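# Feed out timber and lock it in rack hooks

## Task

Run the stalled roller feed (green button starts it, and it keeps going until the red button is pressed) so the timber, whose end is still held by the rollers, comes free. Rest the timber in both hooks of the rack next to the outfeed, with both fold-down hooks locked, and leave the feed switched off at the end.

## Robot and tools

ROBOTS AND CAMERAS. There are three identical i2rt Big YAM arms, arm1, arm2 and arm3. Each has six joints, a right hand (index, middle and ring fingers plus a thumb, four independently driven hinges each) and a wrist camera. Cameras: arm1_cam_wrist, arm2_cam_wrist, arm3_cam_wrist, plus fixed room cameras cam_button, cam_end, cam_over and cam_side. The wrist camera sits on a mast on the palm side and views the index knuckle at roughly 45 degrees, so an open hand blocks part of the view.

FRAME. Every pose uses one scene frame in metres: origin on the floor, +z up. Robot feet (base_link, each facing its own +x): arm1 x=-0.170 y=+0.668 z=+0.825 quat_wxyz=(+0.736, +0.005, +0.002, -0.677); arm2 x=+1.121 y=-0.723 z=+0.708 quat_wxyz=(+0.619, +0.000, +0.005, +0.786); arm3 x=+1.109 y=+0.470 z=+0.784 quat_wxyz=(+0.666, +0.006, +0.002, -0.746). Reach is about 1.06 m from the joint1 axis.

move. Arguments arm1, arm2, arm3 (each optional; an omitted arm gets nothing new) and cameras (list of names, or ["all"], or [] for none). Each arm's object may contain:
- joints: absolute targets keyed by name. joint1_rad to joint6_rad are radians: joint1 -2.879..2.879 (positive = counter-clockwise seen from above, 0 = along the foot's +x); joint2 0..3.141 (0 = upper arm pointing back, positive lifts it up and forward); joint3 0..3.019 (0 = elbow folded, positive opens); joint4 -1.692..1.57 (positive tips fingers up); joint5 -1.57..1.57 (positive = toward the arm's right); joint6 -2.094..2.094 (positive = clockwise viewed from behind the hand). Hand keys are unitless numbers from -1 to 1 (see HAND).
- target: one list of seven numbers [x, y, z, qw, qx, qy, qz], an absolute pose of the hand point in the scene frame; the hand travels a straight line from its current hand_target toward it. With target present, joints may only carry hand keys.
- speed: top path speed in m/s, 0.002 to 0.5, default 0.25 (turning capped at twice that in rad/s); only valid with target.
- min_time_s: 0.1 to 8 s, the shortest duration for that arm's joint motions.
Paths last 0.5 to 10 s and all paths in one call finish together; a call lasts at most 15 s. The controller clips each step to 100 mm and 20 degrees from the measured hand, so expect centimetre-level misses, lag and wide swings between postures, especially with a near-straight arm. Unknown keys make a call invalid; out-of-range values get it refused, and a refusal cancels the remaining move, wait and finished_scene calls of that reply.

HAND. Each hand number maps linearly between the hinge's two stops. Per finger: _mcp bends at the knuckle (straight at +0.75, toward -1 curls toward palm), _abd swings sideways (straight 0.00), _pip (straight +0.58) and _dip (straight +0.70) curl further toward -1. Thumb: hand_thumb_cmc toward -1 brings the thumb in front of the palm (flat beside it at +0.71); hand_thumb_axl spins it about its own line (straight +0.68); hand_thumb_mcp (+0.23) and hand_thumb_ipl (+0.17) bend it. hand_current_limit -1..1 scales the current cap from 0 to 550 mA (start +0.4); hand_speed -0.96..1 sets set-point speed as (n+1)/2 of 8.5 rad/s (start -0.6). Keys not sent keep their goals, so a grip is held; resending a hinge's measured position slackens the grip. A motor drawing 495 mA or more for 5 s net shuts off for 10 s. For arm3, hand_ring_dip goals are capped at +95.1 degrees of curl (about -0.68 on the number scale); anything further is treated as that and hand_goal_ring_dip reports it. Hand point axes: +z along straight fingers, +x across the palm away from the thumb, +y out of the palm face (palm at y=-0.062).

wait: seconds (0 to 10) and optional cameras; nothing new is commanded. zoom_image: camera plus region [x0, y0, x1, y1] in pixels from the top-left, at most 504 by 504, on the newest image of that camera. finished_scene: scene = current scene number; ends the scene irreversibly, so the timber must rest locked in both hooks and the feed must be off first.

RESULTS. The move line lists each moved robot as done or its worst status. Status words: off_target (stopped short, may still push), time_out (joint fell behind; it keeps a nearby target and pushes; send its reported position to relax), not_followed, with 'joint command not followed' or 'pose unreachable' when the self/arm collision check held back targets. on_its_own lists unasked motion; 'held at' is the current target. hand_state words per motor: moving, goal, blocked, overload. <motor>_current_ma is positive when pushing toward -1. hand_target is the pose the drives currently aim at; hand is the measured pose. Joint torques are in joint order, positive toward larger angles, offset and noisy; numbers 3 and 4 wrap at ±28 N m. Joint velocities in rad/s, 'within noise' when still. 'as last shown' marks uncommanded robots whose lines repeat. MOTOR HOT warns of heat; OVER-TEMPERATURE FAULT means that arm dropped limp for 30-60 s, and blocked keys read limit_stop_at_motor_heat (resend them).

AVOID. Robots do not stop on contact and keep pushing, which heats motors; do not hold stretched poses or push into unreachable poses. Never press two robots together or close a hand on another robot's fingers. No hard hits on fixed or heavy parts, no dropping or flinging the timber, and nothing knocked out of the work area. The scene keeps running while you deliberate, holding the last command.

Each tool is called as name(argument=value, ...), one argument or row to a line, values as JSON.

## Session

move(
)

Scene clock: 0.00 s.
Joint torques (N m): no reading
Motor temperatures (°C): arm1=[27 25 27 35 32 27] | arm2=[37 26 30 26 35 28] | arm3=[28 24 25 25 37 26]
Heat: arm1: hottest joint4_rad 35 °C; arm2: hottest joint1_rad 37 °C; arm3: hottest joint5_rad 37 °C.
Joint velocities: within noise
arm1.joint_positions: joint1_rad=-0.106 joint2_rad=+0.606 joint3_rad=+1.464 joint4_rad=-1.325 joint5_rad=-0.017 joint6_rad=+1.184 hand_index_mcp=+0.753 hand_index_abd=+0.000 hand_index_pip=+0.577 hand_index_dip=+0.696 hand_middle_mcp=+0.753 hand_middle_abd=+0.000 hand_middle_pip=+0.577 hand_middle_dip=+0.696 hand_ring_mcp=+0.753 hand_ring_abd=+0.000 hand_ring_pip=+0.577 hand_ring_dip=+0.696 hand_thumb_cmc=+0.714 hand_thumb_axl=+0.677 hand_thumb_mcp=+0.226 hand_thumb_ipl=+0.168 hand_current_limit=+0.400 hand_speed=-0.600
arm1.joint_status: not commanded
arm1.hand_state: goal,goal,goal,goal,goal,goal,goal,goal,goal,goal,goal,goal,goal,goal,goal,goal
arm1.index_mcp_current_ma: 0
arm1.index_abd_current_ma: 0
arm1.index_pip_current_ma: 0
arm1.index_dip_current_ma: 0
arm1.middle_mcp_current_ma: 0
arm1.middle_abd_current_ma: 0
arm1.middle_pip_current_ma: 0
arm1.middle_dip_current_ma: 0
arm1.ring_mcp_current_ma: 0
arm1.ring_abd_current_ma: 0
arm1.ring_pip_current_ma: 0
arm1.ring_dip_current_ma: 0
arm1.thumb_cmc_current_ma: 0
arm1.thumb_axl_current_ma: 0
arm1.thumb_mcp_current_ma: 0
arm1.thumb_ipl_current_ma: 0
arm1.hand_goal_index_mcp: 0.754
arm1.hand_goal_index_abd: 0.000
arm1.hand_goal_index_pip: 0.576
arm1.hand_goal_index_dip: 0.696
arm1.hand_goal_middle_mcp: 0.754
arm1.hand_goal_middle_abd: 0.000
arm1.hand_goal_middle_pip: 0.576
arm1.hand_goal_middle_dip: 0.696
arm1.hand_goal_ring_mcp: 0.754
arm1.hand_goal_ring_abd: 0.000
arm1.hand_goal_ring_pip: 0.576
arm1.hand_goal_ring_dip: 0.696
arm1.hand_goal_thumb_cmc: 0.714
arm1.hand_goal_thumb_axl: 0.678
arm1.hand_goal_thumb_mcp: 0.226
arm1.hand_goal_thumb_ipl: 0.168
arm1.hand: x=-0.2623 y=+0.4380 z=+1.4118 quat_wxyz=(+0.431, +0.705, -0.482, +0.293) (m; scene frame)
arm1.hand_target: x=-0.2623 y=+0.4411 z=+1.4204 quat_wxyz=(+0.438, +0.701, -0.479, +0.298) (m; scene frame)
arm1.hand_status: not commanded
arm2.joint_positions: joint1_rad=-0.461 joint2_rad=+0.614 joint3_rad=+1.416 joint4_rad=-1.209 joint5_rad=-0.010 joint6_rad=+1.165 hand_index_mcp=+0.753 hand_index_abd=+0.000 hand_index_pip=+0.577 hand_index_dip=+0.696 hand_middle_mcp=+0.753 hand_middle_abd=+0.000 hand_middle_pip=+0.577 hand_middle_dip=+0.696 hand_ring_mcp=+0.753 hand_ring_abd=+0.000 hand_ring_pip=+0.577 hand_ring_dip=+0.696 hand_thumb_cmc=+0.714 hand_thumb_axl=+0.677 hand_thumb_mcp=+0.226 hand_thumb_ipl=+0.168 hand_current_limit=+0.400 hand_speed=-0.600
arm2.joint_status: not commanded
arm2.hand_state: goal,goal,goal,goal,goal,goal,goal,goal,goal,goal,goal,goal,goal,goal,goal,goal
arm2.index_mcp_current_ma: 0
arm2.index_abd_current_ma: 0
arm2.index_pip_current_ma: 0
arm2.index_dip_current_ma: 0
arm2.middle_mcp_current_ma: 0
arm2.middle_abd_current_ma: 0
arm2.middle_pip_current_ma: 0
arm2.middle_dip_current_ma: 0
arm2.ring_mcp_current_ma: 0
arm2.ring_abd_current_ma: 0
arm2.ring_pip_current_ma: 0
arm2.ring_dip_current_ma: 0
arm2.thumb_cmc_current_ma: 0
arm2.thumb_axl_current_ma: 0
arm2.thumb_mcp_current_ma: 0
arm2.thumb_ipl_current_ma: 0
arm2.hand_goal_index_mcp: 0.754
arm2.hand_goal_index_abd: 0.000
arm2.hand_goal_index_pip: 0.576
arm2.hand_goal_index_dip: 0.696
arm2.hand_goal_middle_mcp: 0.754
arm2.hand_goal_middle_abd: 0.000
arm2.hand_goal_middle_pip: 0.576
arm2.hand_goal_middle_dip: 0.696
arm2.hand_goal_ring_mcp: 0.754
arm2.hand_goal_ring_abd: 0.000
arm2.hand_goal_ring_pip: 0.576
arm2.hand_goal_ring_dip: 0.696
arm2.hand_goal_thumb_cmc: 0.714
arm2.hand_goal_thumb_axl: 0.678
arm2.hand_goal_thumb_mcp: 0.226
arm2.hand_goal_thumb_ipl: 0.168
arm2.hand: x=+1.2643 y=-0.4938 z=+1.2974 quat_wxyz=(-0.252, +0.535, +0.645, +0.484) (m; scene frame)
arm2.hand_target: x=+1.2635 y=-0.4977 z=+1.3095 quat_wxyz=(-0.257, +0.531, +0.639, +0.494) (m; scene frame)
arm2.hand_status: not commanded
arm3.joint_positions: joint1_rad=-0.134 joint2_rad=+0.629 joint3_rad=+1.370 joint4_rad=-1.370 joint5_rad=-0.062 joint6_rad=+1.107 hand_index_mcp=+0.753 hand_index_abd=+0.000 hand_index_pip=+0.577 hand_index_dip=+0.696 hand_middle_mcp=+0.753 hand_middle_abd=+0.000 hand_middle_pip=+0.577 hand_middle_dip=+0.696 hand_ring_mcp=+0.753 hand_ring_abd=+0.000 hand_ring_pip=+0.577 hand_ring_dip=+0.696 hand_thumb_cmc=+0.714 hand_thumb_axl=+0.677 hand_thumb_mcp=+0.226 hand_thumb_ipl=+0.168 hand_current_limit=+0.400 hand_speed=-0.600
arm3.joint_status: not commanded
arm3.hand_state: goal,goal,goal,goal,goal,goal,goal,goal,goal,goal,goal,goal,goal,goal,goal,goal
arm3.index_mcp_current_ma: 0
arm3.index_abd_current_ma: 0
arm3.index_pip_current_ma: 0
arm3.index_dip_current_ma: 0
arm3.middle_mcp_current_ma: 0
arm3.middle_abd_current_ma: 0
arm3.middle_pip_current_ma: 0
arm3.middle_dip_current_ma: 0
arm3.ring_mcp_current_ma: 0
arm3.ring_abd_current_ma: 0
arm3.ring_pip_current_ma: 0
arm3.ring_dip_current_ma: 0
arm3.thumb_cmc_current_ma: 0
arm3.thumb_axl_current_ma: 0
arm3.thumb_mcp_current_ma: 0
arm3.thumb_ipl_current_ma: 0
arm3.hand_goal_index_mcp: 0.754
arm3.hand_goal_index_abd: 0.000
arm3.hand_goal_index_pip: 0.576
arm3.hand_goal_index_dip: 0.696
arm3.hand_goal_middle_mcp: 0.754
arm3.hand_goal_middle_abd: 0.000
arm3.hand_goal_middle_pip: 0.576
arm3.hand_goal_middle_dip: 0.696
arm3.hand_goal_ring_mcp: 0.754
arm3.hand_goal_ring_abd: 0.000
arm3.hand_goal_ring_pip: 0.576
arm3.hand_goal_ring_dip: 0.696
arm3.hand_goal_thumb_cmc: 0.714
arm3.hand_goal_thumb_axl: 0.678
arm3.hand_goal_thumb_mcp: 0.226
arm3.hand_goal_thumb_ipl: 0.168
arm3.hand: x=+0.9699 y=+0.2382 z=+1.3123 quat_wxyz=(+0.395, +0.705, -0.549, +0.214) (m; scene frame)
arm3.hand_target: x=+0.9704 y=+0.2405 z=+1.3241 quat_wxyz=(+0.406, +0.700, -0.545, +0.218) (m; scene frame)
arm3.hand_status: not commanded
pictures: arm1_cam_wrist, arm2_cam_wrist, arm3_cam_wrist, cam_button, cam_end, cam_over, cam_side
Images, in order (width x height): arm1_cam_wrist 672x504, arm2_cam_wrist 672x504, arm3_cam_wrist 672x504, cam_button 672x504, cam_end 672x504, cam_over 672x504, cam_side 672x504.

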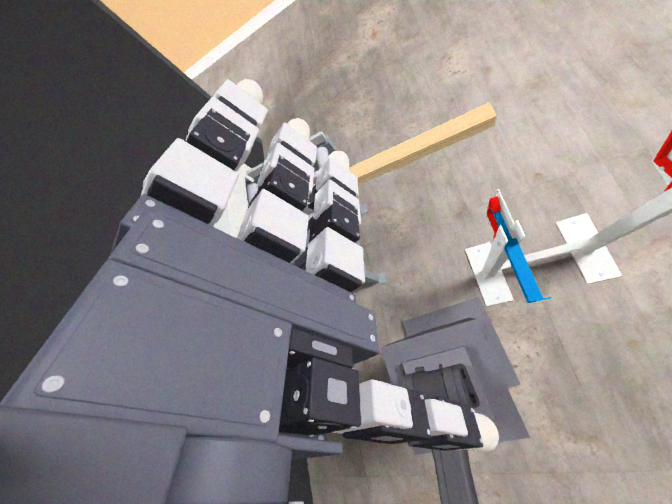

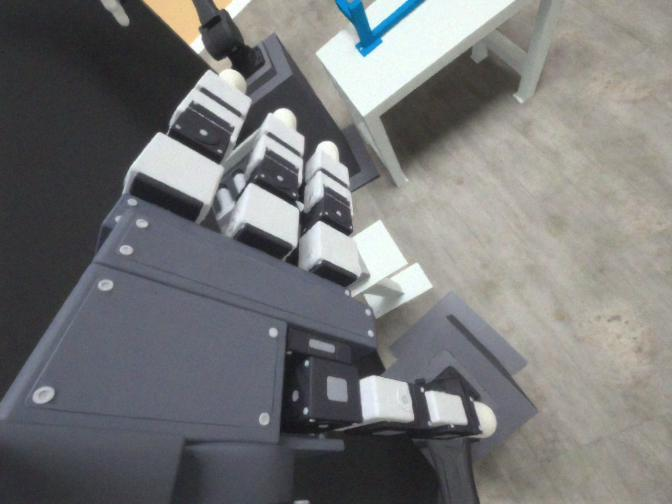

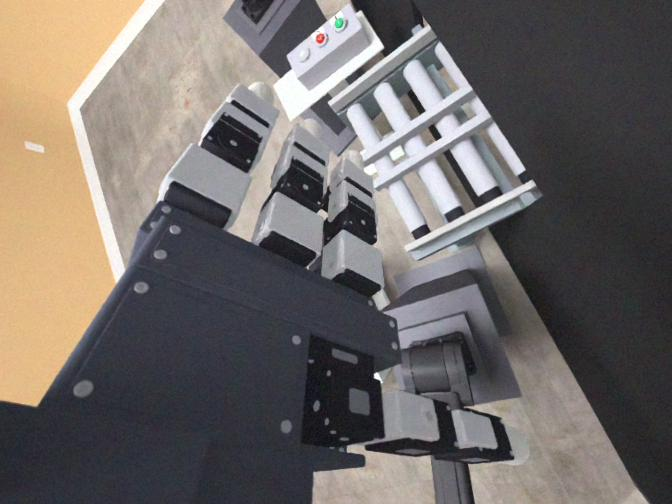

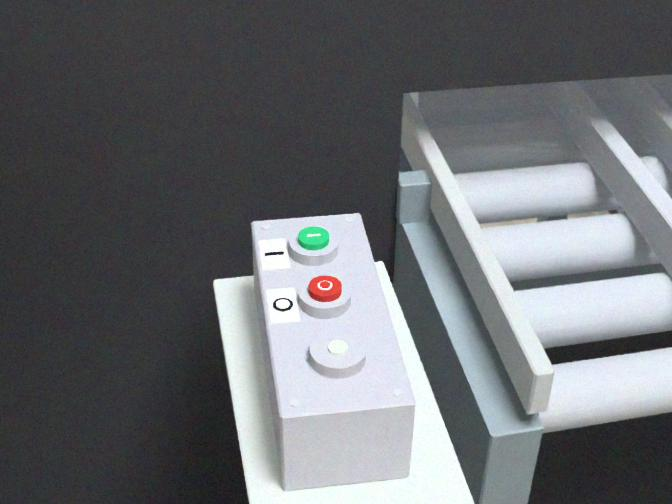

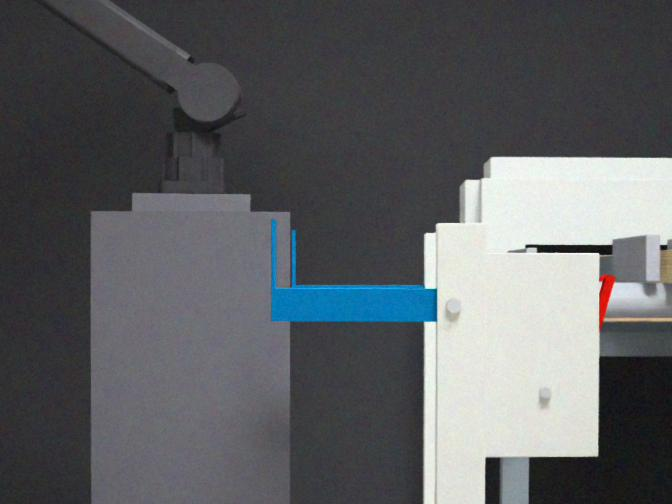

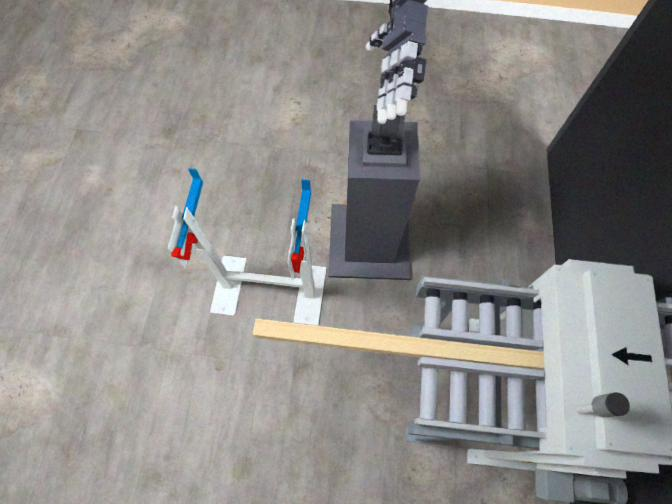

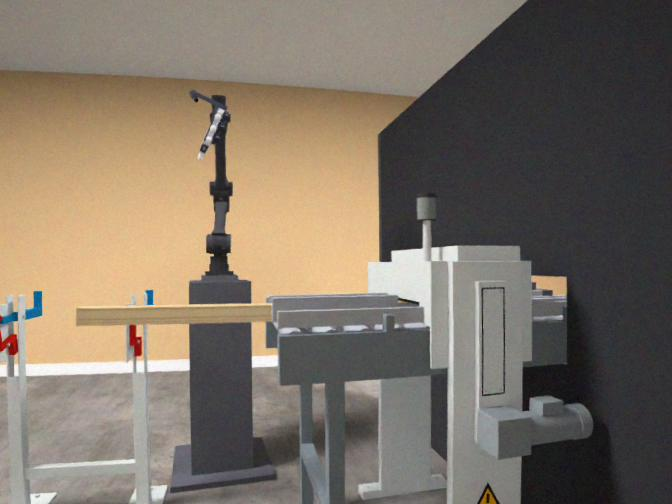

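zoom_image(
  camera="cam_over",
  region=[130, 150, 350, 350],
)

zoom_image(
  camera="cam_end",
  region=[240, 130, 672, 504],
)

zoom_image(
  camera="arm1_cam_wrist",
  region=[340, 80, 672, 320],
)

zoom_image(
  camera="arm2_cam_wrist",
  region=[180, 0, 560, 320],
)

zoom_image(
  camera="cam_side",
  region=[0, 240, 300, 504],
)

zoom_image(
  camera="arm3_cam_wrist",
  region=[230, 0, 560, 280],
)

Scaled by 2.291 from the camera's 672x504 image, which has a finer 960x720 frame.

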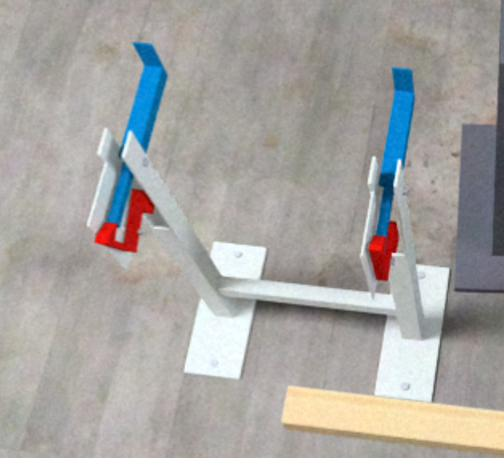

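Scaled by 1.167 from the camera's 672x504 image, which has a finer 960x720 frame.

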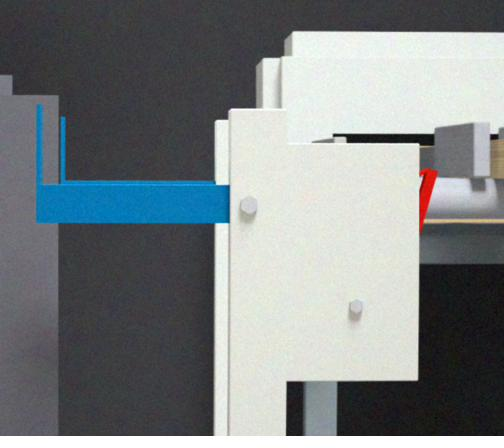

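Scaled by 1.518 from the camera's 672x504 image, which has a finer 960x720 frame.

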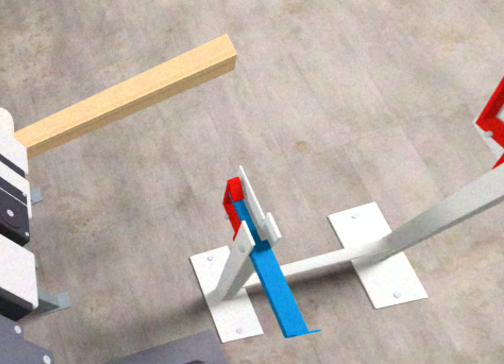

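Scaled by 1.326 from the camera's 672x504 image, which has a finer 960x720 frame.

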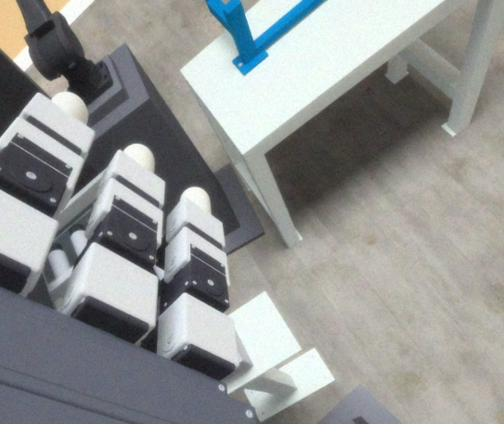

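Scaled by 1.680 from the camera's 672x504 image, which has a finer 960x720 frame.

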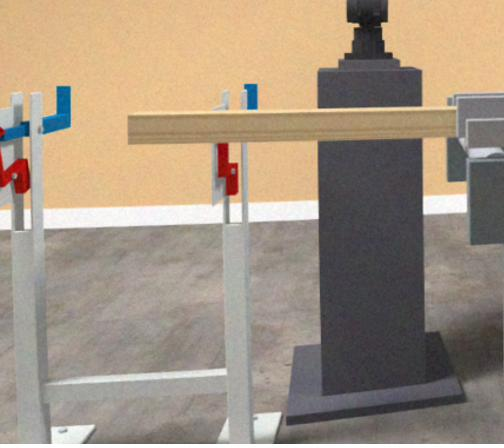

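Scaled by 1.527 from the camera's 672x504 image, which has a finer 960x720 frame.

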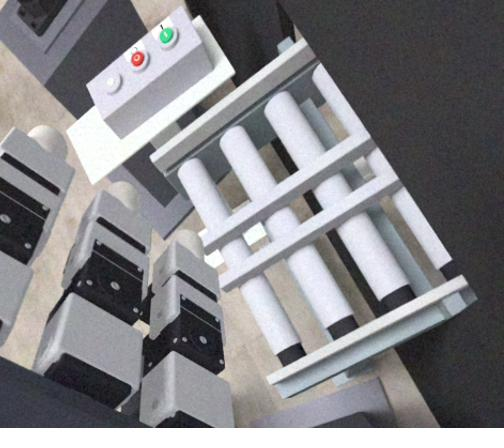

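move(
  arm1={"joints": {"joint1_rad": -0.75}, "min_time_s": 2},
  cameras=["arm1_cam_wrist", "cam_over", "cam_side", "cam_end"],
)

Scene clock: 89.73 s.
Joint torques (N m): arm1=[-2.96 2.78 7.71 2.43 -0.04 -0.05] | arm2=[-1.38 1.26 9.95 2.09 0.11 -0.17] | arm3=[0.97 1.85 10.29 1.84 -0.05 -0.08]
Motor temperatures (°C): arm1=[27 24 32 34 29 26] | arm2=[35 25 35 26 30 26] | arm3=[26 23 32 25 33 24]
Heat: arm1: hottest joint4_rad 34 °C; arm2: hottest joint1_rad 35 °C; arm3: hottest joint5_rad 33 °C.
move: arm1 done
Joint velocities: within noise
arm1.joint_positions: joint1_rad=-0.746 joint2_rad=+0.606 joint3_rad=+1.464 joint4_rad=-1.325 joint5_rad=-0.017 joint6_rad=+1.184 hand_index_mcp=+0.755 hand_index_abd=+0.001 hand_index_pip=+0.577 hand_index_dip=+0.696 hand_middle_mcp=+0.755 hand_middle_abd=+0.001 hand_middle_pip=+0.577 hand_middle_dip=+0.696 hand_ring_mcp=+0.755 hand_ring_abd=+0.001 hand_ring_pip=+0.577 hand_ring_dip=+0.696 hand_thumb_cmc=+0.715 hand_thumb_axl=+0.677 hand_thumb_mcp=+0.226 hand_thumb_ipl=+0.168 hand_current_limit=+0.400 hand_speed=-0.600
arm1.joint_status: all done
arm1.hand_state: goal,goal,goal,goal,goal,goal,goal,goal,goal,goal,goal,goal,goal,goal,goal,goal
arm1.index_mcp_current_ma: 0
arm1.index_abd_current_ma: 0
arm1.index_pip_current_ma: 0
arm1.index_dip_current_ma: 0
arm1.middle_mcp_current_ma: 0
arm1.middle_abd_current_ma: 0
arm1.middle_pip_current_ma: 0
arm1.middle_dip_current_ma: 0
arm1.ring_mcp_current_ma: 0
arm1.ring_abd_current_ma: 0
arm1.ring_pip_current_ma: 0
arm1.ring_dip_current_ma: 0
arm1.thumb_cmc_current_ma: 0
arm1.thumb_axl_current_ma: 0
arm1.thumb_mcp_current_ma: 0
arm1.thumb_ipl_current_ma: 0
arm1.hand_goal_index_mcp: 0.754
arm1.hand_goal_index_abd: 0.000
arm1.hand_goal_index_pip: 0.576
arm1.hand_goal_index_dip: 0.696
arm1.hand_goal_middle_mcp: 0.754
arm1.hand_goal_middle_abd: 0.000
arm1.hand_goal_middle_pip: 0.576
arm1.hand_goal_middle_dip: 0.696
arm1.hand_goal_ring_mcp: 0.754
arm1.hand_goal_ring_abd: 0.000
arm1.hand_goal_ring_pip: 0.576
arm1.hand_goal_ring_dip: 0.696
arm1.hand_goal_thumb_cmc: 0.714
arm1.hand_goal_thumb_axl: 0.678
arm1.hand_goal_thumb_mcp: 0.226
arm1.hand_goal_thumb_ipl: 0.168
arm1.hand: x=-0.3785 y=+0.5361 z=+1.4123 quat_wxyz=(+0.501, +0.519, -0.678, +0.140) (m; scene frame)
arm1.hand_target: x=-0.3781 y=+0.5412 z=+1.4209 quat_wxyz=(+0.511, +0.512, -0.677, +0.139) (m; scene frame)
arm1.hand_status: not commanded
arm2, arm3: as last shown
arm2.joint_positions: joint1_rad=-0.461 joint2_rad=+0.614 joint3_rad=+1.416 joint4_rad=-1.209 joint5_rad=-0.010 joint6_rad=+1.165 hand_index_mcp=+0.754 hand_index_abd=+0.001 hand_index_pip=+0.577 hand_index_dip=+0.696 hand_middle_mcp=+0.754 hand_middle_abd=+0.001 hand_middle_pip=+0.577 hand_middle_dip=+0.696 hand_ring_mcp=+0.754 hand_ring_abd=+0.001 hand_ring_pip=+0.577 hand_ring_dip=+0.696 hand_thumb_cmc=+0.714 hand_thumb_axl=+0.677 hand_thumb_mcp=+0.226 hand_thumb_ipl=+0.168 hand_current_limit=+0.400 hand_speed=-0.600
arm2.index_mcp_current_ma: 1
arm2.index_abd_current_ma: 1
arm2.index_pip_current_ma: 1
arm2.middle_mcp_current_ma: 1
arm2.middle_abd_current_ma: 1
arm2.middle_pip_current_ma: 1
arm2.ring_abd_current_ma: 1
arm2.ring_pip_current_ma: 1
arm2.thumb_axl_current_ma: -1
arm2.thumb_ipl_current_ma: -1
arm3.joint_positions: joint1_rad=-0.134 joint2_rad=+0.629 joint3_rad=+1.370 joint4_rad=-1.370 joint5_rad=-0.062 joint6_rad=+1.107 hand_index_mcp=+0.754 hand_index_abd=+0.000 hand_index_pip=+0.577 hand_index_dip=+0.696 hand_middle_mcp=+0.754 hand_middle_abd=+0.000 hand_middle_pip=+0.577 hand_middle_dip=+0.696 hand_ring_mcp=+0.754 hand_ring_abd=+0.000 hand_ring_pip=+0.577 hand_ring_dip=+0.696 hand_thumb_cmc=+0.714 hand_thumb_axl=+0.677 hand_thumb_mcp=+0.226 hand_thumb_ipl=+0.168 hand_current_limit=+0.400 hand_speed=-0.600
pictures: arm1_cam_wrist, cam_end, cam_over, cam_side
Images, in order (width x height): arm1_cam_wrist 672x504, cam_end 672x504, cam_over 672x504, cam_side 672x504.

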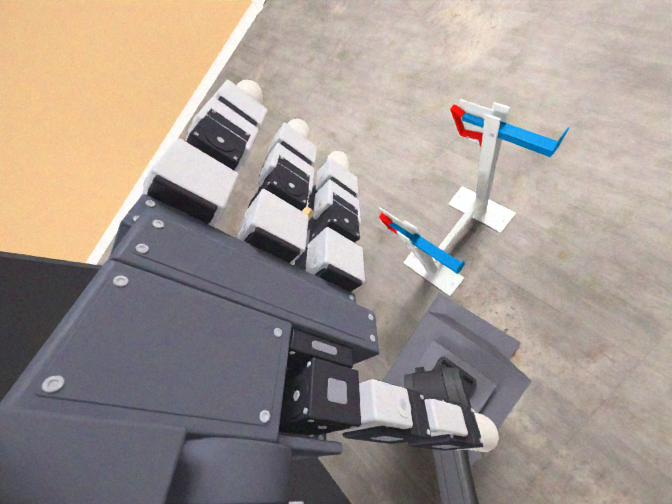

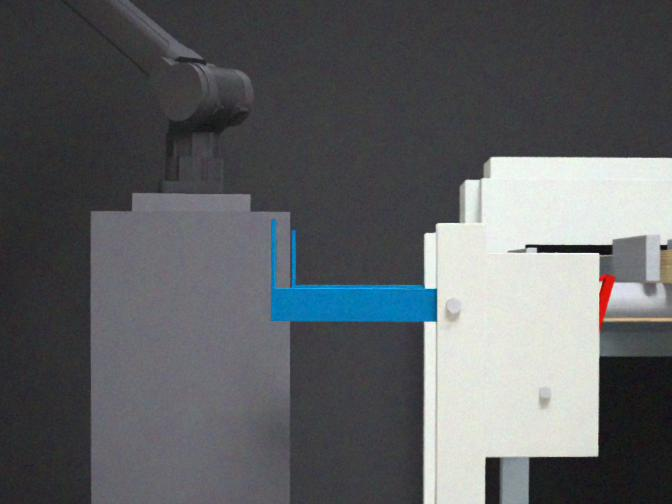

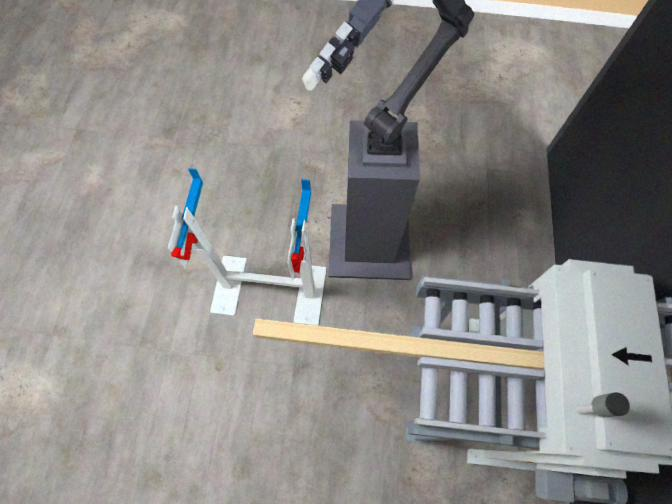

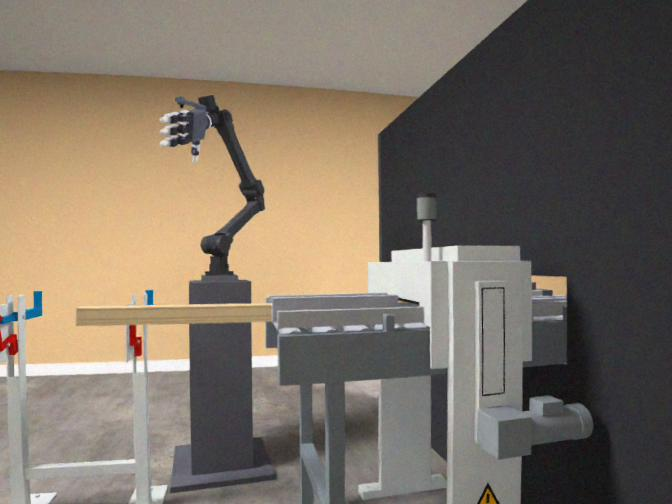

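move(
  arm1={"target": [-0.55, 0.45, 1.25, 0.501, 0.519, -0.678, 0.140], "speed": 0.2},
  cameras=["arm1_cam_wrist", "cam_over", "cam_side", "cam_end"],
)

Scene clock: 184.47 s.
Joint torques (N m): arm1=[-2.43 -2.78 8.27 3.12 -0.37 -0.16] | arm2=[-0.09 1.49 9.7 2.11 0.07 -0.13] | arm3=[1.08 1.9 10.32 1.91 -0.05 -0.07]
Motor temperatures (°C): arm1=[26 24 33 32 26 25] | arm2=[34 25 37 26 27 25] | arm3=[26 23 33 25 30 23]
Heat: arm1: hottest joint3_rad 33 °C; arm2: hottest joint3_rad 37 °C; arm3: hottest joint3_rad 33 °C.
move: arm1 done
Joint velocities: within noise
arm1.joint_positions: joint1_rad=-1.054 joint2_rad=+0.822 joint3_rad=+1.035 joint4_rad=-0.727 joint5_rad=-0.295 joint6_rad=+1.047 hand_index_mcp=+0.756 hand_index_abd=+0.001 hand_index_pip=+0.577 hand_index_dip=+0.696 hand_middle_mcp=+0.755 hand_middle_abd=+0.001 hand_middle_pip=+0.577 hand_middle_dip=+0.696 hand_ring_mcp=+0.756 hand_ring_abd=+0.001 hand_ring_pip=+0.577 hand_ring_dip=+0.696 hand_thumb_cmc=+0.715 hand_thumb_axl=+0.677 hand_thumb_mcp=+0.226 hand_thumb_ipl=+0.168 hand_current_limit=+0.400 hand_speed=-0.600
arm1.joint_status: not commanded
arm1.hand_state: goal,goal,goal,goal,goal,goal,goal,goal,goal,goal,goal,goal,goal,goal,goal,goal
arm1.index_mcp_current_ma: 1
arm1.index_abd_current_ma: 0
arm1.index_pip_current_ma: 0
arm1.index_dip_current_ma: 0
arm1.middle_mcp_current_ma: 1
arm1.middle_abd_current_ma: 0
arm1.middle_pip_current_ma: 0
arm1.middle_dip_current_ma: 0
arm1.ring_mcp_current_ma: 1
arm1.ring_abd_current_ma: 0
arm1.ring_pip_current_ma: 0
arm1.ring_dip_current_ma: 0
arm1.thumb_cmc_current_ma: 0
arm1.thumb_axl_current_ma: 0
arm1.thumb_mcp_current_ma: 0
arm1.thumb_ipl_current_ma: 0
arm1.hand_goal_index_mcp: 0.754
arm1.hand_goal_index_abd: 0.000
arm1.hand_goal_index_pip: 0.576
arm1.hand_goal_index_dip: 0.696
arm1.hand_goal_middle_mcp: 0.754
arm1.hand_goal_middle_abd: 0.000
arm1.hand_goal_middle_pip: 0.576
arm1.hand_goal_middle_dip: 0.696
arm1.hand_goal_ring_mcp: 0.754
arm1.hand_goal_ring_abd: 0.000
arm1.hand_goal_ring_pip: 0.576
arm1.hand_goal_ring_dip: 0.696
arm1.hand_goal_thumb_cmc: 0.714
arm1.hand_goal_thumb_axl: 0.678
arm1.hand_goal_thumb_mcp: 0.226
arm1.hand_goal_thumb_ipl: 0.168
arm1.hand: x=-0.5437 y=+0.4476 z=+1.2464 quat_wxyz=(+0.490, +0.520, -0.685, +0.144) (m; scene frame)
arm1.hand_target: x=-0.5510 y=+0.4478 z=+1.2454 quat_wxyz=(+0.496, +0.520, -0.681, +0.139) (m; scene frame)
arm1.hand_status: done (0.008 m and 1.6 deg from the pose sent, 0.251 m and 0.0 deg at the start)
arm2, arm3: as last shown
pictures: arm1_cam_wrist, cam_end, cam_over, cam_side
Images, in order (width x height): arm1_cam_wrist 672x504, cam_end 672x504, cam_over 672x504, cam_side 672x504.

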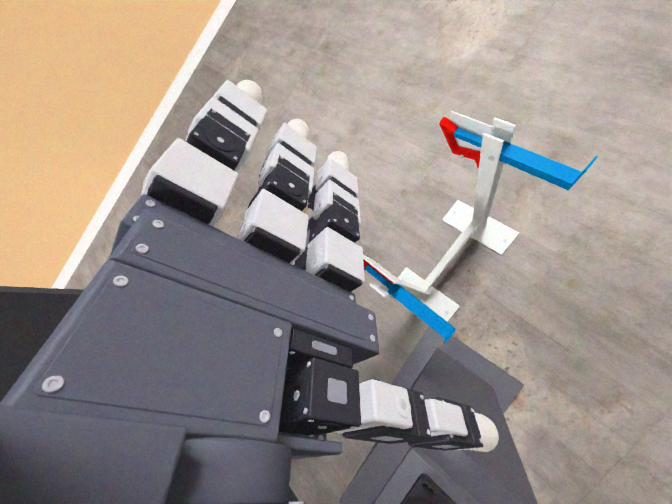

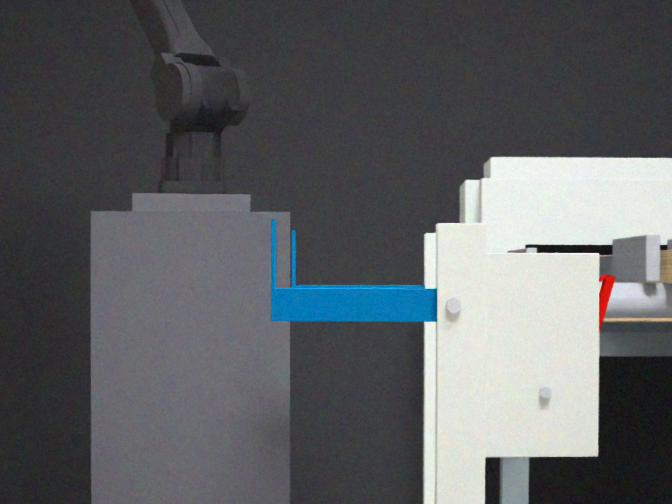

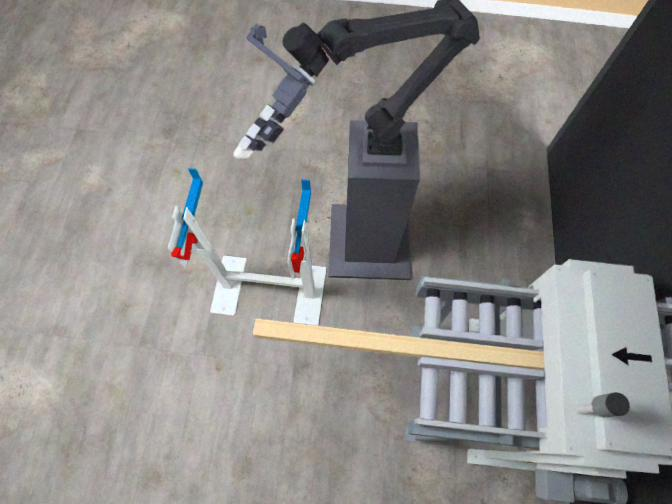

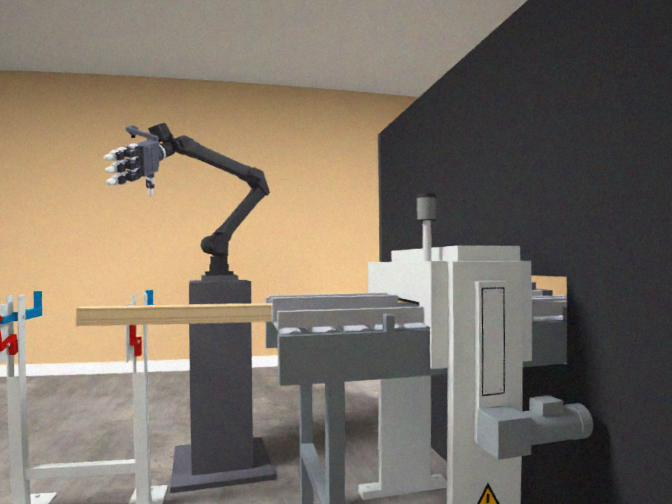

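move(
  arm1={"target": [-0.58, 0.60, 1.04, 0.7071, 0.7071, 0, 0], "speed": 0.25},
  cameras=["arm1_cam_wrist", "cam_over", "cam_side", "cam_end"],
)

Scene clock: 240.00 s.
Joint torques (N m): arm1=[-2.02 -7.24 6.9 1.78 -0.8 -0.11] | arm2=[-0.79 0.97 9.8 2.37 0.07 -0.19] | arm3=[0.91 1.85 10.29 1.91 -0.05 -0.06]
Motor temperatures (°C): arm1=[26 24 33 32 25 25] | arm2=[33 25 37 26 26 25] | arm3=[25 23 34 25 29 23]
Heat: arm1: hottest joint3_rad 33 °C; arm2: hottest joint3_rad 37 °C; arm3: hottest joint3_rad 34 °C.
move: arm1 off_target
Joint velocities: within noise
arm1.joint_positions: joint1_rad=-1.910 joint2_rad=+1.614 joint3_rad=+0.501 joint4_rad=+0.686 joint5_rad=-1.573 joint6_rad=-0.379 hand_index_mcp=+0.762 hand_index_abd=+0.001 hand_index_pip=+0.577 hand_index_dip=+0.696 hand_middle_mcp=+0.761 hand_middle_abd=+0.001 hand_middle_pip=+0.577 hand_middle_dip=+0.696 hand_ring_mcp=+0.763 hand_ring_abd=+0.001 hand_ring_pip=+0.577 hand_ring_dip=+0.696 hand_thumb_cmc=+0.721 hand_thumb_axl=+0.677 hand_thumb_mcp=+0.226 hand_thumb_ipl=+0.168 hand_current_limit=+0.400 hand_speed=-0.600
arm1.joint_status: not commanded
arm1.hand_state: goal,goal,goal,goal,goal,goal,goal,goal,goal,goal,goal,goal,goal,goal,goal,goal
arm1.index_mcp_current_ma: 7
arm1.index_abd_current_ma: 0
arm1.index_pip_current_ma: 0
arm1.index_dip_current_ma: 0
arm1.middle_mcp_current_ma: 6
arm1.middle_abd_current_ma: 0
arm1.middle_pip_current_ma: 0
arm1.middle_dip_current_ma: 0
arm1.ring_mcp_current_ma: 7
arm1.ring_abd_current_ma: 0
arm1.ring_pip_current_ma: 0
arm1.ring_dip_current_ma: 0
arm1.thumb_cmc_current_ma: 5
arm1.thumb_axl_current_ma: 0
arm1.thumb_mcp_current_ma: 0
arm1.thumb_ipl_current_ma: 0
arm1.hand_goal_index_mcp: 0.754
arm1.hand_goal_index_abd: 0.000
arm1.hand_goal_index_pip: 0.576
arm1.hand_goal_index_dip: 0.696
arm1.hand_goal_middle_mcp: 0.754
arm1.hand_goal_middle_abd: 0.000
arm1.hand_goal_middle_pip: 0.576
arm1.hand_goal_middle_dip: 0.696
arm1.hand_goal_ring_mcp: 0.754
arm1.hand_goal_ring_abd: 0.000
arm1.hand_goal_ring_pip: 0.576
arm1.hand_goal_ring_dip: 0.696
arm1.hand_goal_thumb_cmc: 0.714
arm1.hand_goal_thumb_axl: 0.678
arm1.hand_goal_thumb_mcp: 0.226
arm1.hand_goal_thumb_ipl: 0.168
arm1.hand: x=-0.5717 y=+0.5918 z=+1.0398 quat_wxyz=(+0.700, +0.702, -0.107, -0.072) (m; scene frame)
arm1.hand_target: x=-0.5799 y=+0.5985 z=+1.0431 quat_wxyz=(+0.699, +0.703, -0.095, -0.089) (m; scene frame)
arm1.hand_status: off_target (0.012 m and 14.9 deg from the pose sent, 0.259 m and 88.9 deg at the start; a joint's target at an end of its range on 52 of 127 steps)
arm2, arm3: as last shown
pictures: arm1_cam_wrist, cam_end, cam_over, cam_side
Images, in order (width x height): arm1_cam_wrist 672x504, cam_end 672x504, cam_over 672x504, cam_side 672x504.

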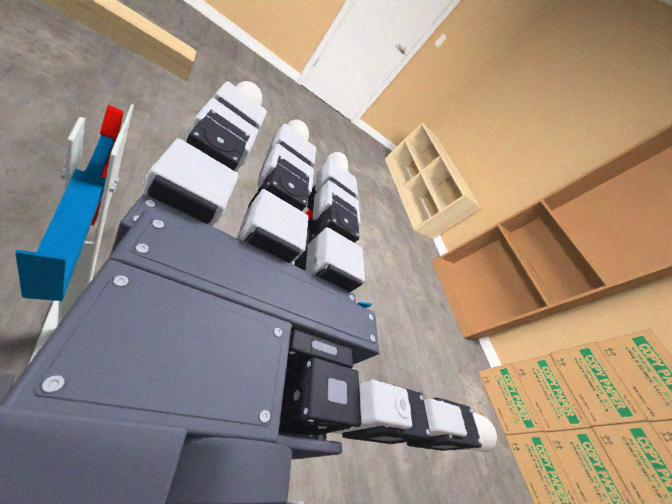

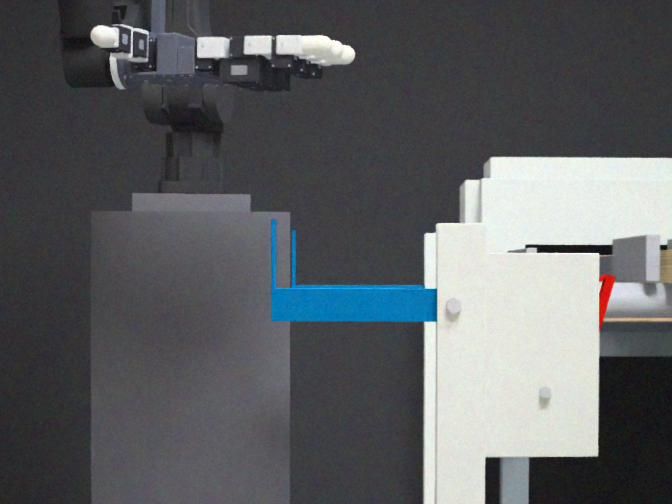

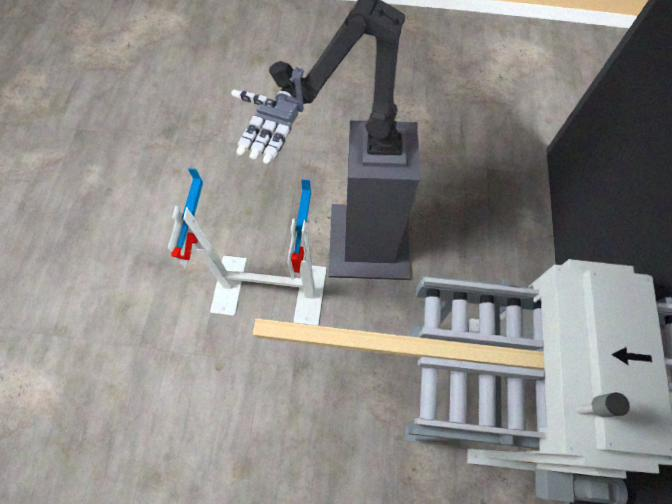

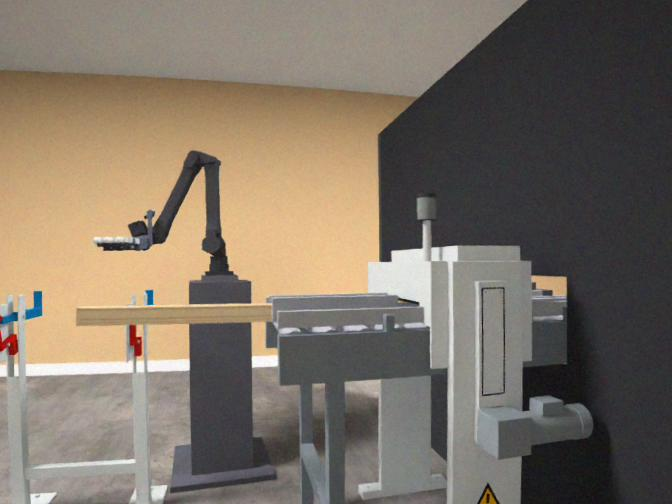

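zoom_image(
  camera="cam_side",
  region=[0, 280, 60, 370],
)

zoom_image(
  camera="cam_side",
  region=[110, 280, 170, 370],
)

zoom_image(
  camera="cam_over",
  region=[150, 160, 250, 300],
)

zoom_image(
  camera="cam_over",
  region=[260, 160, 360, 300],
)

zoom_image(
  camera="cam_end",
  region=[560, 220, 672, 340],
)

Scaled by 5.600 from the camera's 672x504 image, which has a finer 960x720 frame.

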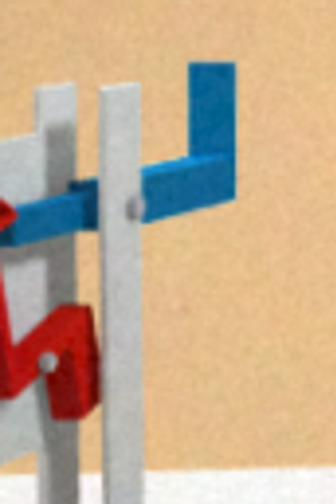

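Scaled by 5.600 from the camera's 672x504 image, which has a finer 960x720 frame.

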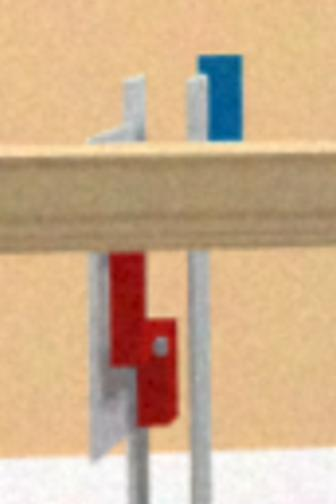

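Scaled by 3.600 from the camera's 672x504 image, which has a finer 960x720 frame.

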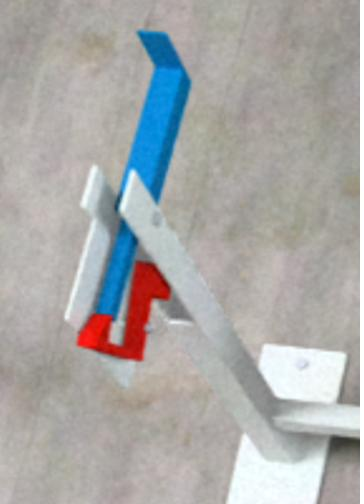

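Scaled by 3.600 from the camera's 672x504 image, which has a finer 960x720 frame.

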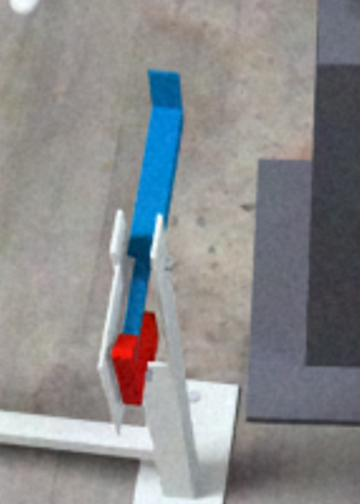

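Scaled by 4.200 from the camera's 672x504 image, which has a finer 960x720 frame.

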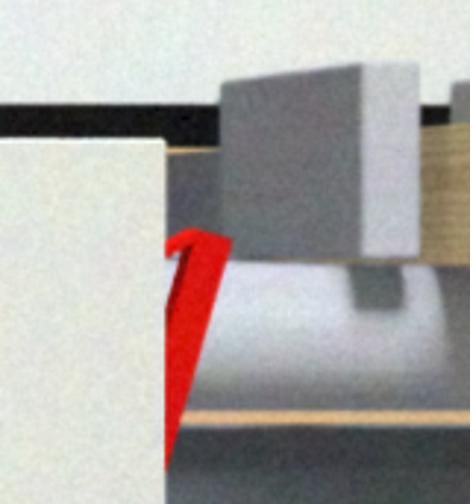

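move(
  arm1={"joints": {"joint1_rad": -1.2, "joint2_rad": 1.6, "joint3_rad": 1.45, "joint4_rad": -1.0, "joint5_rad": -0.5, "joint6_rad": 0.0}, "min_time_s": 2},
)

move(
  arm1={"joints": {"joint1_rad": -0.424, "joint2_rad": 2.28, "joint3_rad": 2.14, "joint4_rad": -1.66, "joint5_rad": 0.0, "joint6_rad": 0.0}, "min_time_s": 2.5},
  cameras=["arm1_cam_wrist", "cam_over", "cam_side", "cam_end"],
)

Scene clock: 365.47 s.
Joint torques (N m): arm1=[-0.62 -15.33 11.71 0.68 -0.29 0.12] | arm2=[-0.91 2.02 9.69 2.36 0.04 -0.17] | arm3=[0.91 1.85 10.29 1.94 -0.05 -0.06]
Motor temperatures (°C): arm1=[26 24 31 30 25 24] | arm2=[32 25 38 26 24 24] | arm3=[25 23 34 25 27 23]
Heat: arm1: hottest joint3_rad 31 °C; arm2: hottest joint3_rad 38 °C; arm3: hottest joint3_rad 34 °C.
move: arm1 done
Joint velocities: within noise
arm1.joint_positions: joint1_rad=-1.201 joint2_rad=+1.611 joint3_rad=+1.402 joint4_rad=-0.983 joint5_rad=-0.507 joint6_rad=-0.014 hand_index_mcp=+0.762 hand_index_abd=+0.001 hand_index_pip=+0.577 hand_index_dip=+0.696 hand_middle_mcp=+0.761 hand_middle_abd=+0.001 hand_middle_pip=+0.577 hand_middle_dip=+0.696 hand_ring_mcp=+0.763 hand_ring_abd=+0.001 hand_ring_pip=+0.577 hand_ring_dip=+0.696 hand_thumb_cmc=+0.721 hand_thumb_axl=+0.677 hand_thumb_mcp=+0.225 hand_thumb_ipl=+0.168 hand_current_limit=+0.400 hand_speed=-0.600
arm1.joint_status: all done
arm1.hand_state: goal,goal,goal,goal,goal,goal,goal,goal,goal,goal,goal,goal,goal,goal,goal,goal
arm1.index_mcp_current_ma: 7
arm1.index_abd_current_ma: 0
arm1.index_pip_current_ma: 0
arm1.index_dip_current_ma: 0
arm1.middle_mcp_current_ma: 6
arm1.middle_abd_current_ma: 0
arm1.middle_pip_current_ma: 0
arm1.middle_dip_current_ma: 0
arm1.ring_mcp_current_ma: 8
arm1.ring_abd_current_ma: 0
arm1.ring_pip_current_ma: 0
arm1.ring_dip_current_ma: 0
arm1.thumb_cmc_current_ma: 5
arm1.thumb_axl_current_ma: 0
arm1.thumb_mcp_current_ma: -1
arm1.thumb_ipl_current_ma: 0
arm1.hand_goal_index_mcp: 0.754
arm1.hand_goal_index_abd: 0.000
arm1.hand_goal_index_pip: 0.576
arm1.hand_goal_index_dip: 0.696
arm1.hand_goal_middle_mcp: 0.754
arm1.hand_goal_middle_abd: 0.000
arm1.hand_goal_middle_pip: 0.576
arm1.hand_goal_middle_dip: 0.696
arm1.hand_goal_ring_mcp: 0.754
arm1.hand_goal_ring_abd: 0.000
arm1.hand_goal_ring_pip: 0.576
arm1.hand_goal_ring_dip: 0.696
arm1.hand_goal_thumb_cmc: 0.714
arm1.hand_goal_thumb_axl: 0.678
arm1.hand_goal_thumb_mcp: 0.226
arm1.hand_goal_thumb_ipl: 0.168
arm1.hand: x=-0.7229 y=+0.3252 z=+1.0591 quat_wxyz=(+0.281, +0.835, -0.459, +0.109) (m; scene frame)
arm1.hand_target: x=-0.7300 y=+0.3220 z=+1.0876 quat_wxyz=(+0.294, +0.832, -0.459, +0.098) (m; scene frame)
arm1.hand_status: not commanded
arm2, arm3: as last shown
pictures: none

Scene clock: 368.70 s.
Joint torques (N m): arm1=[-1.85 -19.49 10.48 -0.57 0.17 0.19] | arm2=[-0.5 1.14 9.65 2.22 0.11 -0.12] | arm3=[1.08 1.79 10.29 1.87 -0.05 -0.08]
Motor temperatures (°C): arm1=[26 25 32 30 25 24] | arm2=[32 25 38 26 24 24] | arm3=[25 23 34 25 27 23]
Heat: arm1: hottest joint3_rad 32 °C; arm2: hottest joint3_rad 38 °C; arm3: hottest joint3_rad 34 °C.
move: arm1 done
Joint velocities: within noise
arm1.joint_positions: joint1_rad=-0.428 joint2_rad=+2.247 joint3_rad=+2.095 joint4_rad=-1.633 joint5_rad=-0.014 joint6_rad=-0.020 hand_index_mcp=+0.753 hand_index_abd=+0.001 hand_index_pip=+0.577 hand_index_dip=+0.696 hand_middle_mcp=+0.753 hand_middle_abd=+0.001 hand_middle_pip=+0.577 hand_middle_dip=+0.696 hand_ring_mcp=+0.753 hand_ring_abd=+0.001 hand_ring_pip=+0.577 hand_ring_dip=+0.696 hand_thumb_cmc=+0.715 hand_thumb_axl=+0.677 hand_thumb_mcp=+0.224 hand_thumb_ipl=+0.168 hand_current_limit=+0.400 hand_speed=-0.600
arm1.joint_status: all done
arm1.hand_state: goal,goal,goal,goal,goal,goal,goal,goal,goal,goal,goal,goal,goal,goal,goal,goal
arm1.index_mcp_current_ma: 0
arm1.index_abd_current_ma: 0
arm1.index_pip_current_ma: 0
arm1.index_dip_current_ma: 0
arm1.middle_mcp_current_ma: 0
arm1.middle_abd_current_ma: 0
arm1.middle_pip_current_ma: 0
arm1.middle_dip_current_ma: 0
arm1.ring_mcp_current_ma: 0
arm1.ring_abd_current_ma: 0
arm1.ring_pip_current_ma: 0
arm1.ring_dip_current_ma: 0
arm1.thumb_cmc_current_ma: 0
arm1.thumb_axl_current_ma: 0
arm1.thumb_mcp_current_ma: -1
arm1.thumb_ipl_current_ma: 0
arm1.hand_goal_index_mcp: 0.754
arm1.hand_goal_index_abd: 0.000
arm1.hand_goal_index_pip: 0.576
arm1.hand_goal_index_dip: 0.696
arm1.hand_goal_middle_mcp: 0.754
arm1.hand_goal_middle_abd: 0.000
arm1.hand_goal_middle_pip: 0.576
arm1.hand_goal_middle_dip: 0.696
arm1.hand_goal_ring_mcp: 0.754
arm1.hand_goal_ring_abd: 0.000
arm1.hand_goal_ring_pip: 0.576
arm1.hand_goal_ring_dip: 0.696
arm1.hand_goal_thumb_cmc: 0.714
arm1.hand_goal_thumb_axl: 0.678
arm1.hand_goal_thumb_mcp: 0.226
arm1.hand_goal_thumb_ipl: 0.168
arm1.hand: x=-0.4321 y=-0.0039 z=+0.8832 quat_wxyz=(-0.109, +0.980, -0.161, +0.027) (m; scene frame)
arm1.hand_target: x=-0.4408 y=-0.0085 z=+0.8778 quat_wxyz=(-0.111, +0.979, -0.171, +0.025) (m; scene frame)
arm1.hand_status: not commanded
arm2, arm3: as last shown
pictures: arm1_cam_wrist, cam_end, cam_over, cam_side
Images, in order (width x height): arm1_cam_wrist 672x504, cam_end 672x504, cam_over 672x504, cam_side 672x504.

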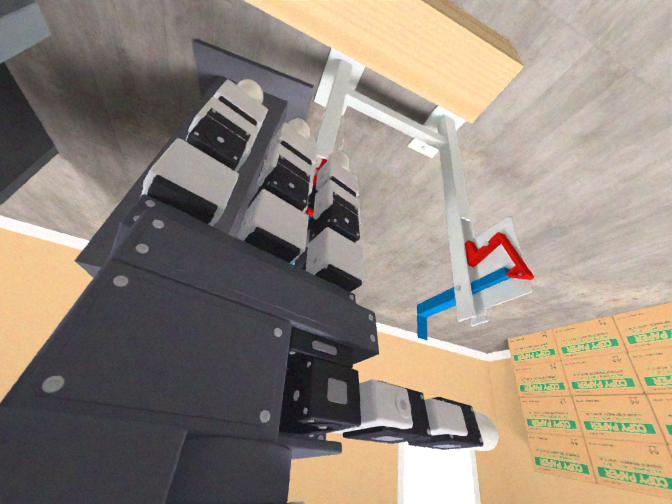

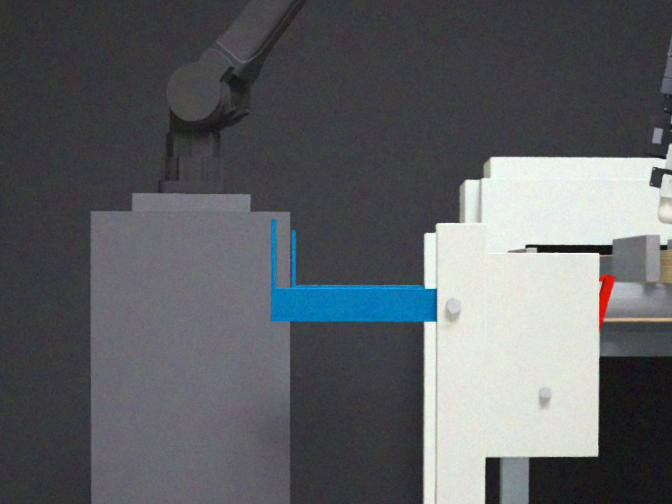

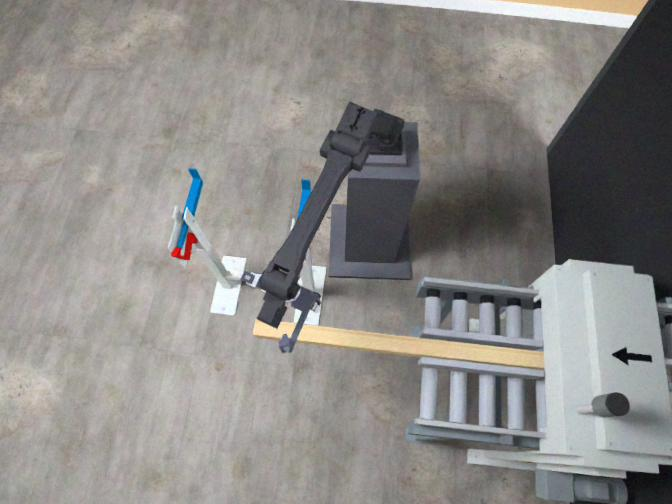

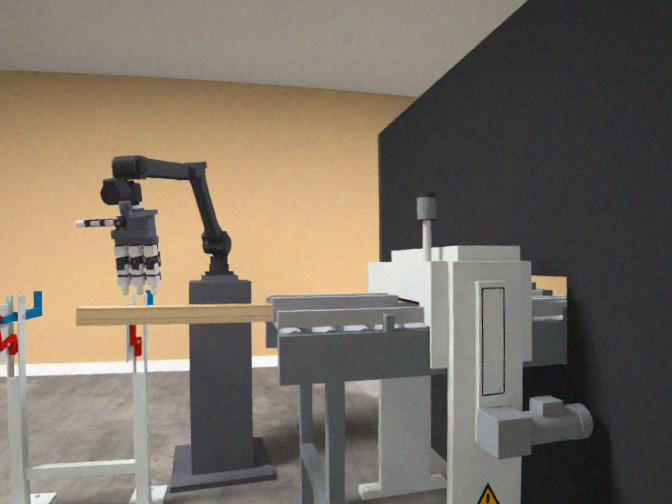

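zoom_image(
  camera="arm1_cam_wrist",
  region=[400, 90, 560, 350],
)

zoom_image(
  camera="arm1_cam_wrist",
  region=[270, 130, 380, 280],
)

Scaled by 1.938 from the camera's 672x504 image, which has a finer 960x720 frame.

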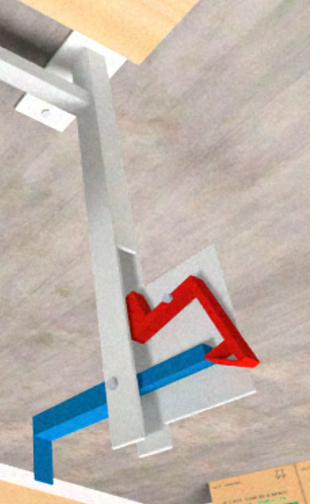

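Scaled by 3.360 from the camera's 672x504 image, which has a finer 960x720 frame.

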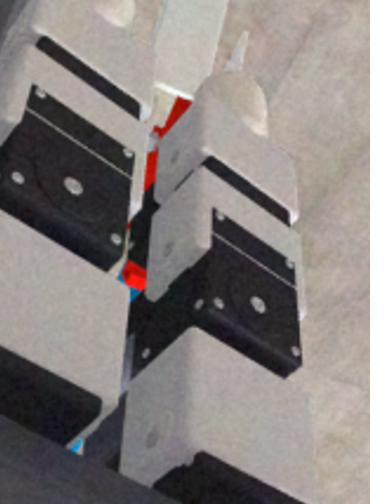

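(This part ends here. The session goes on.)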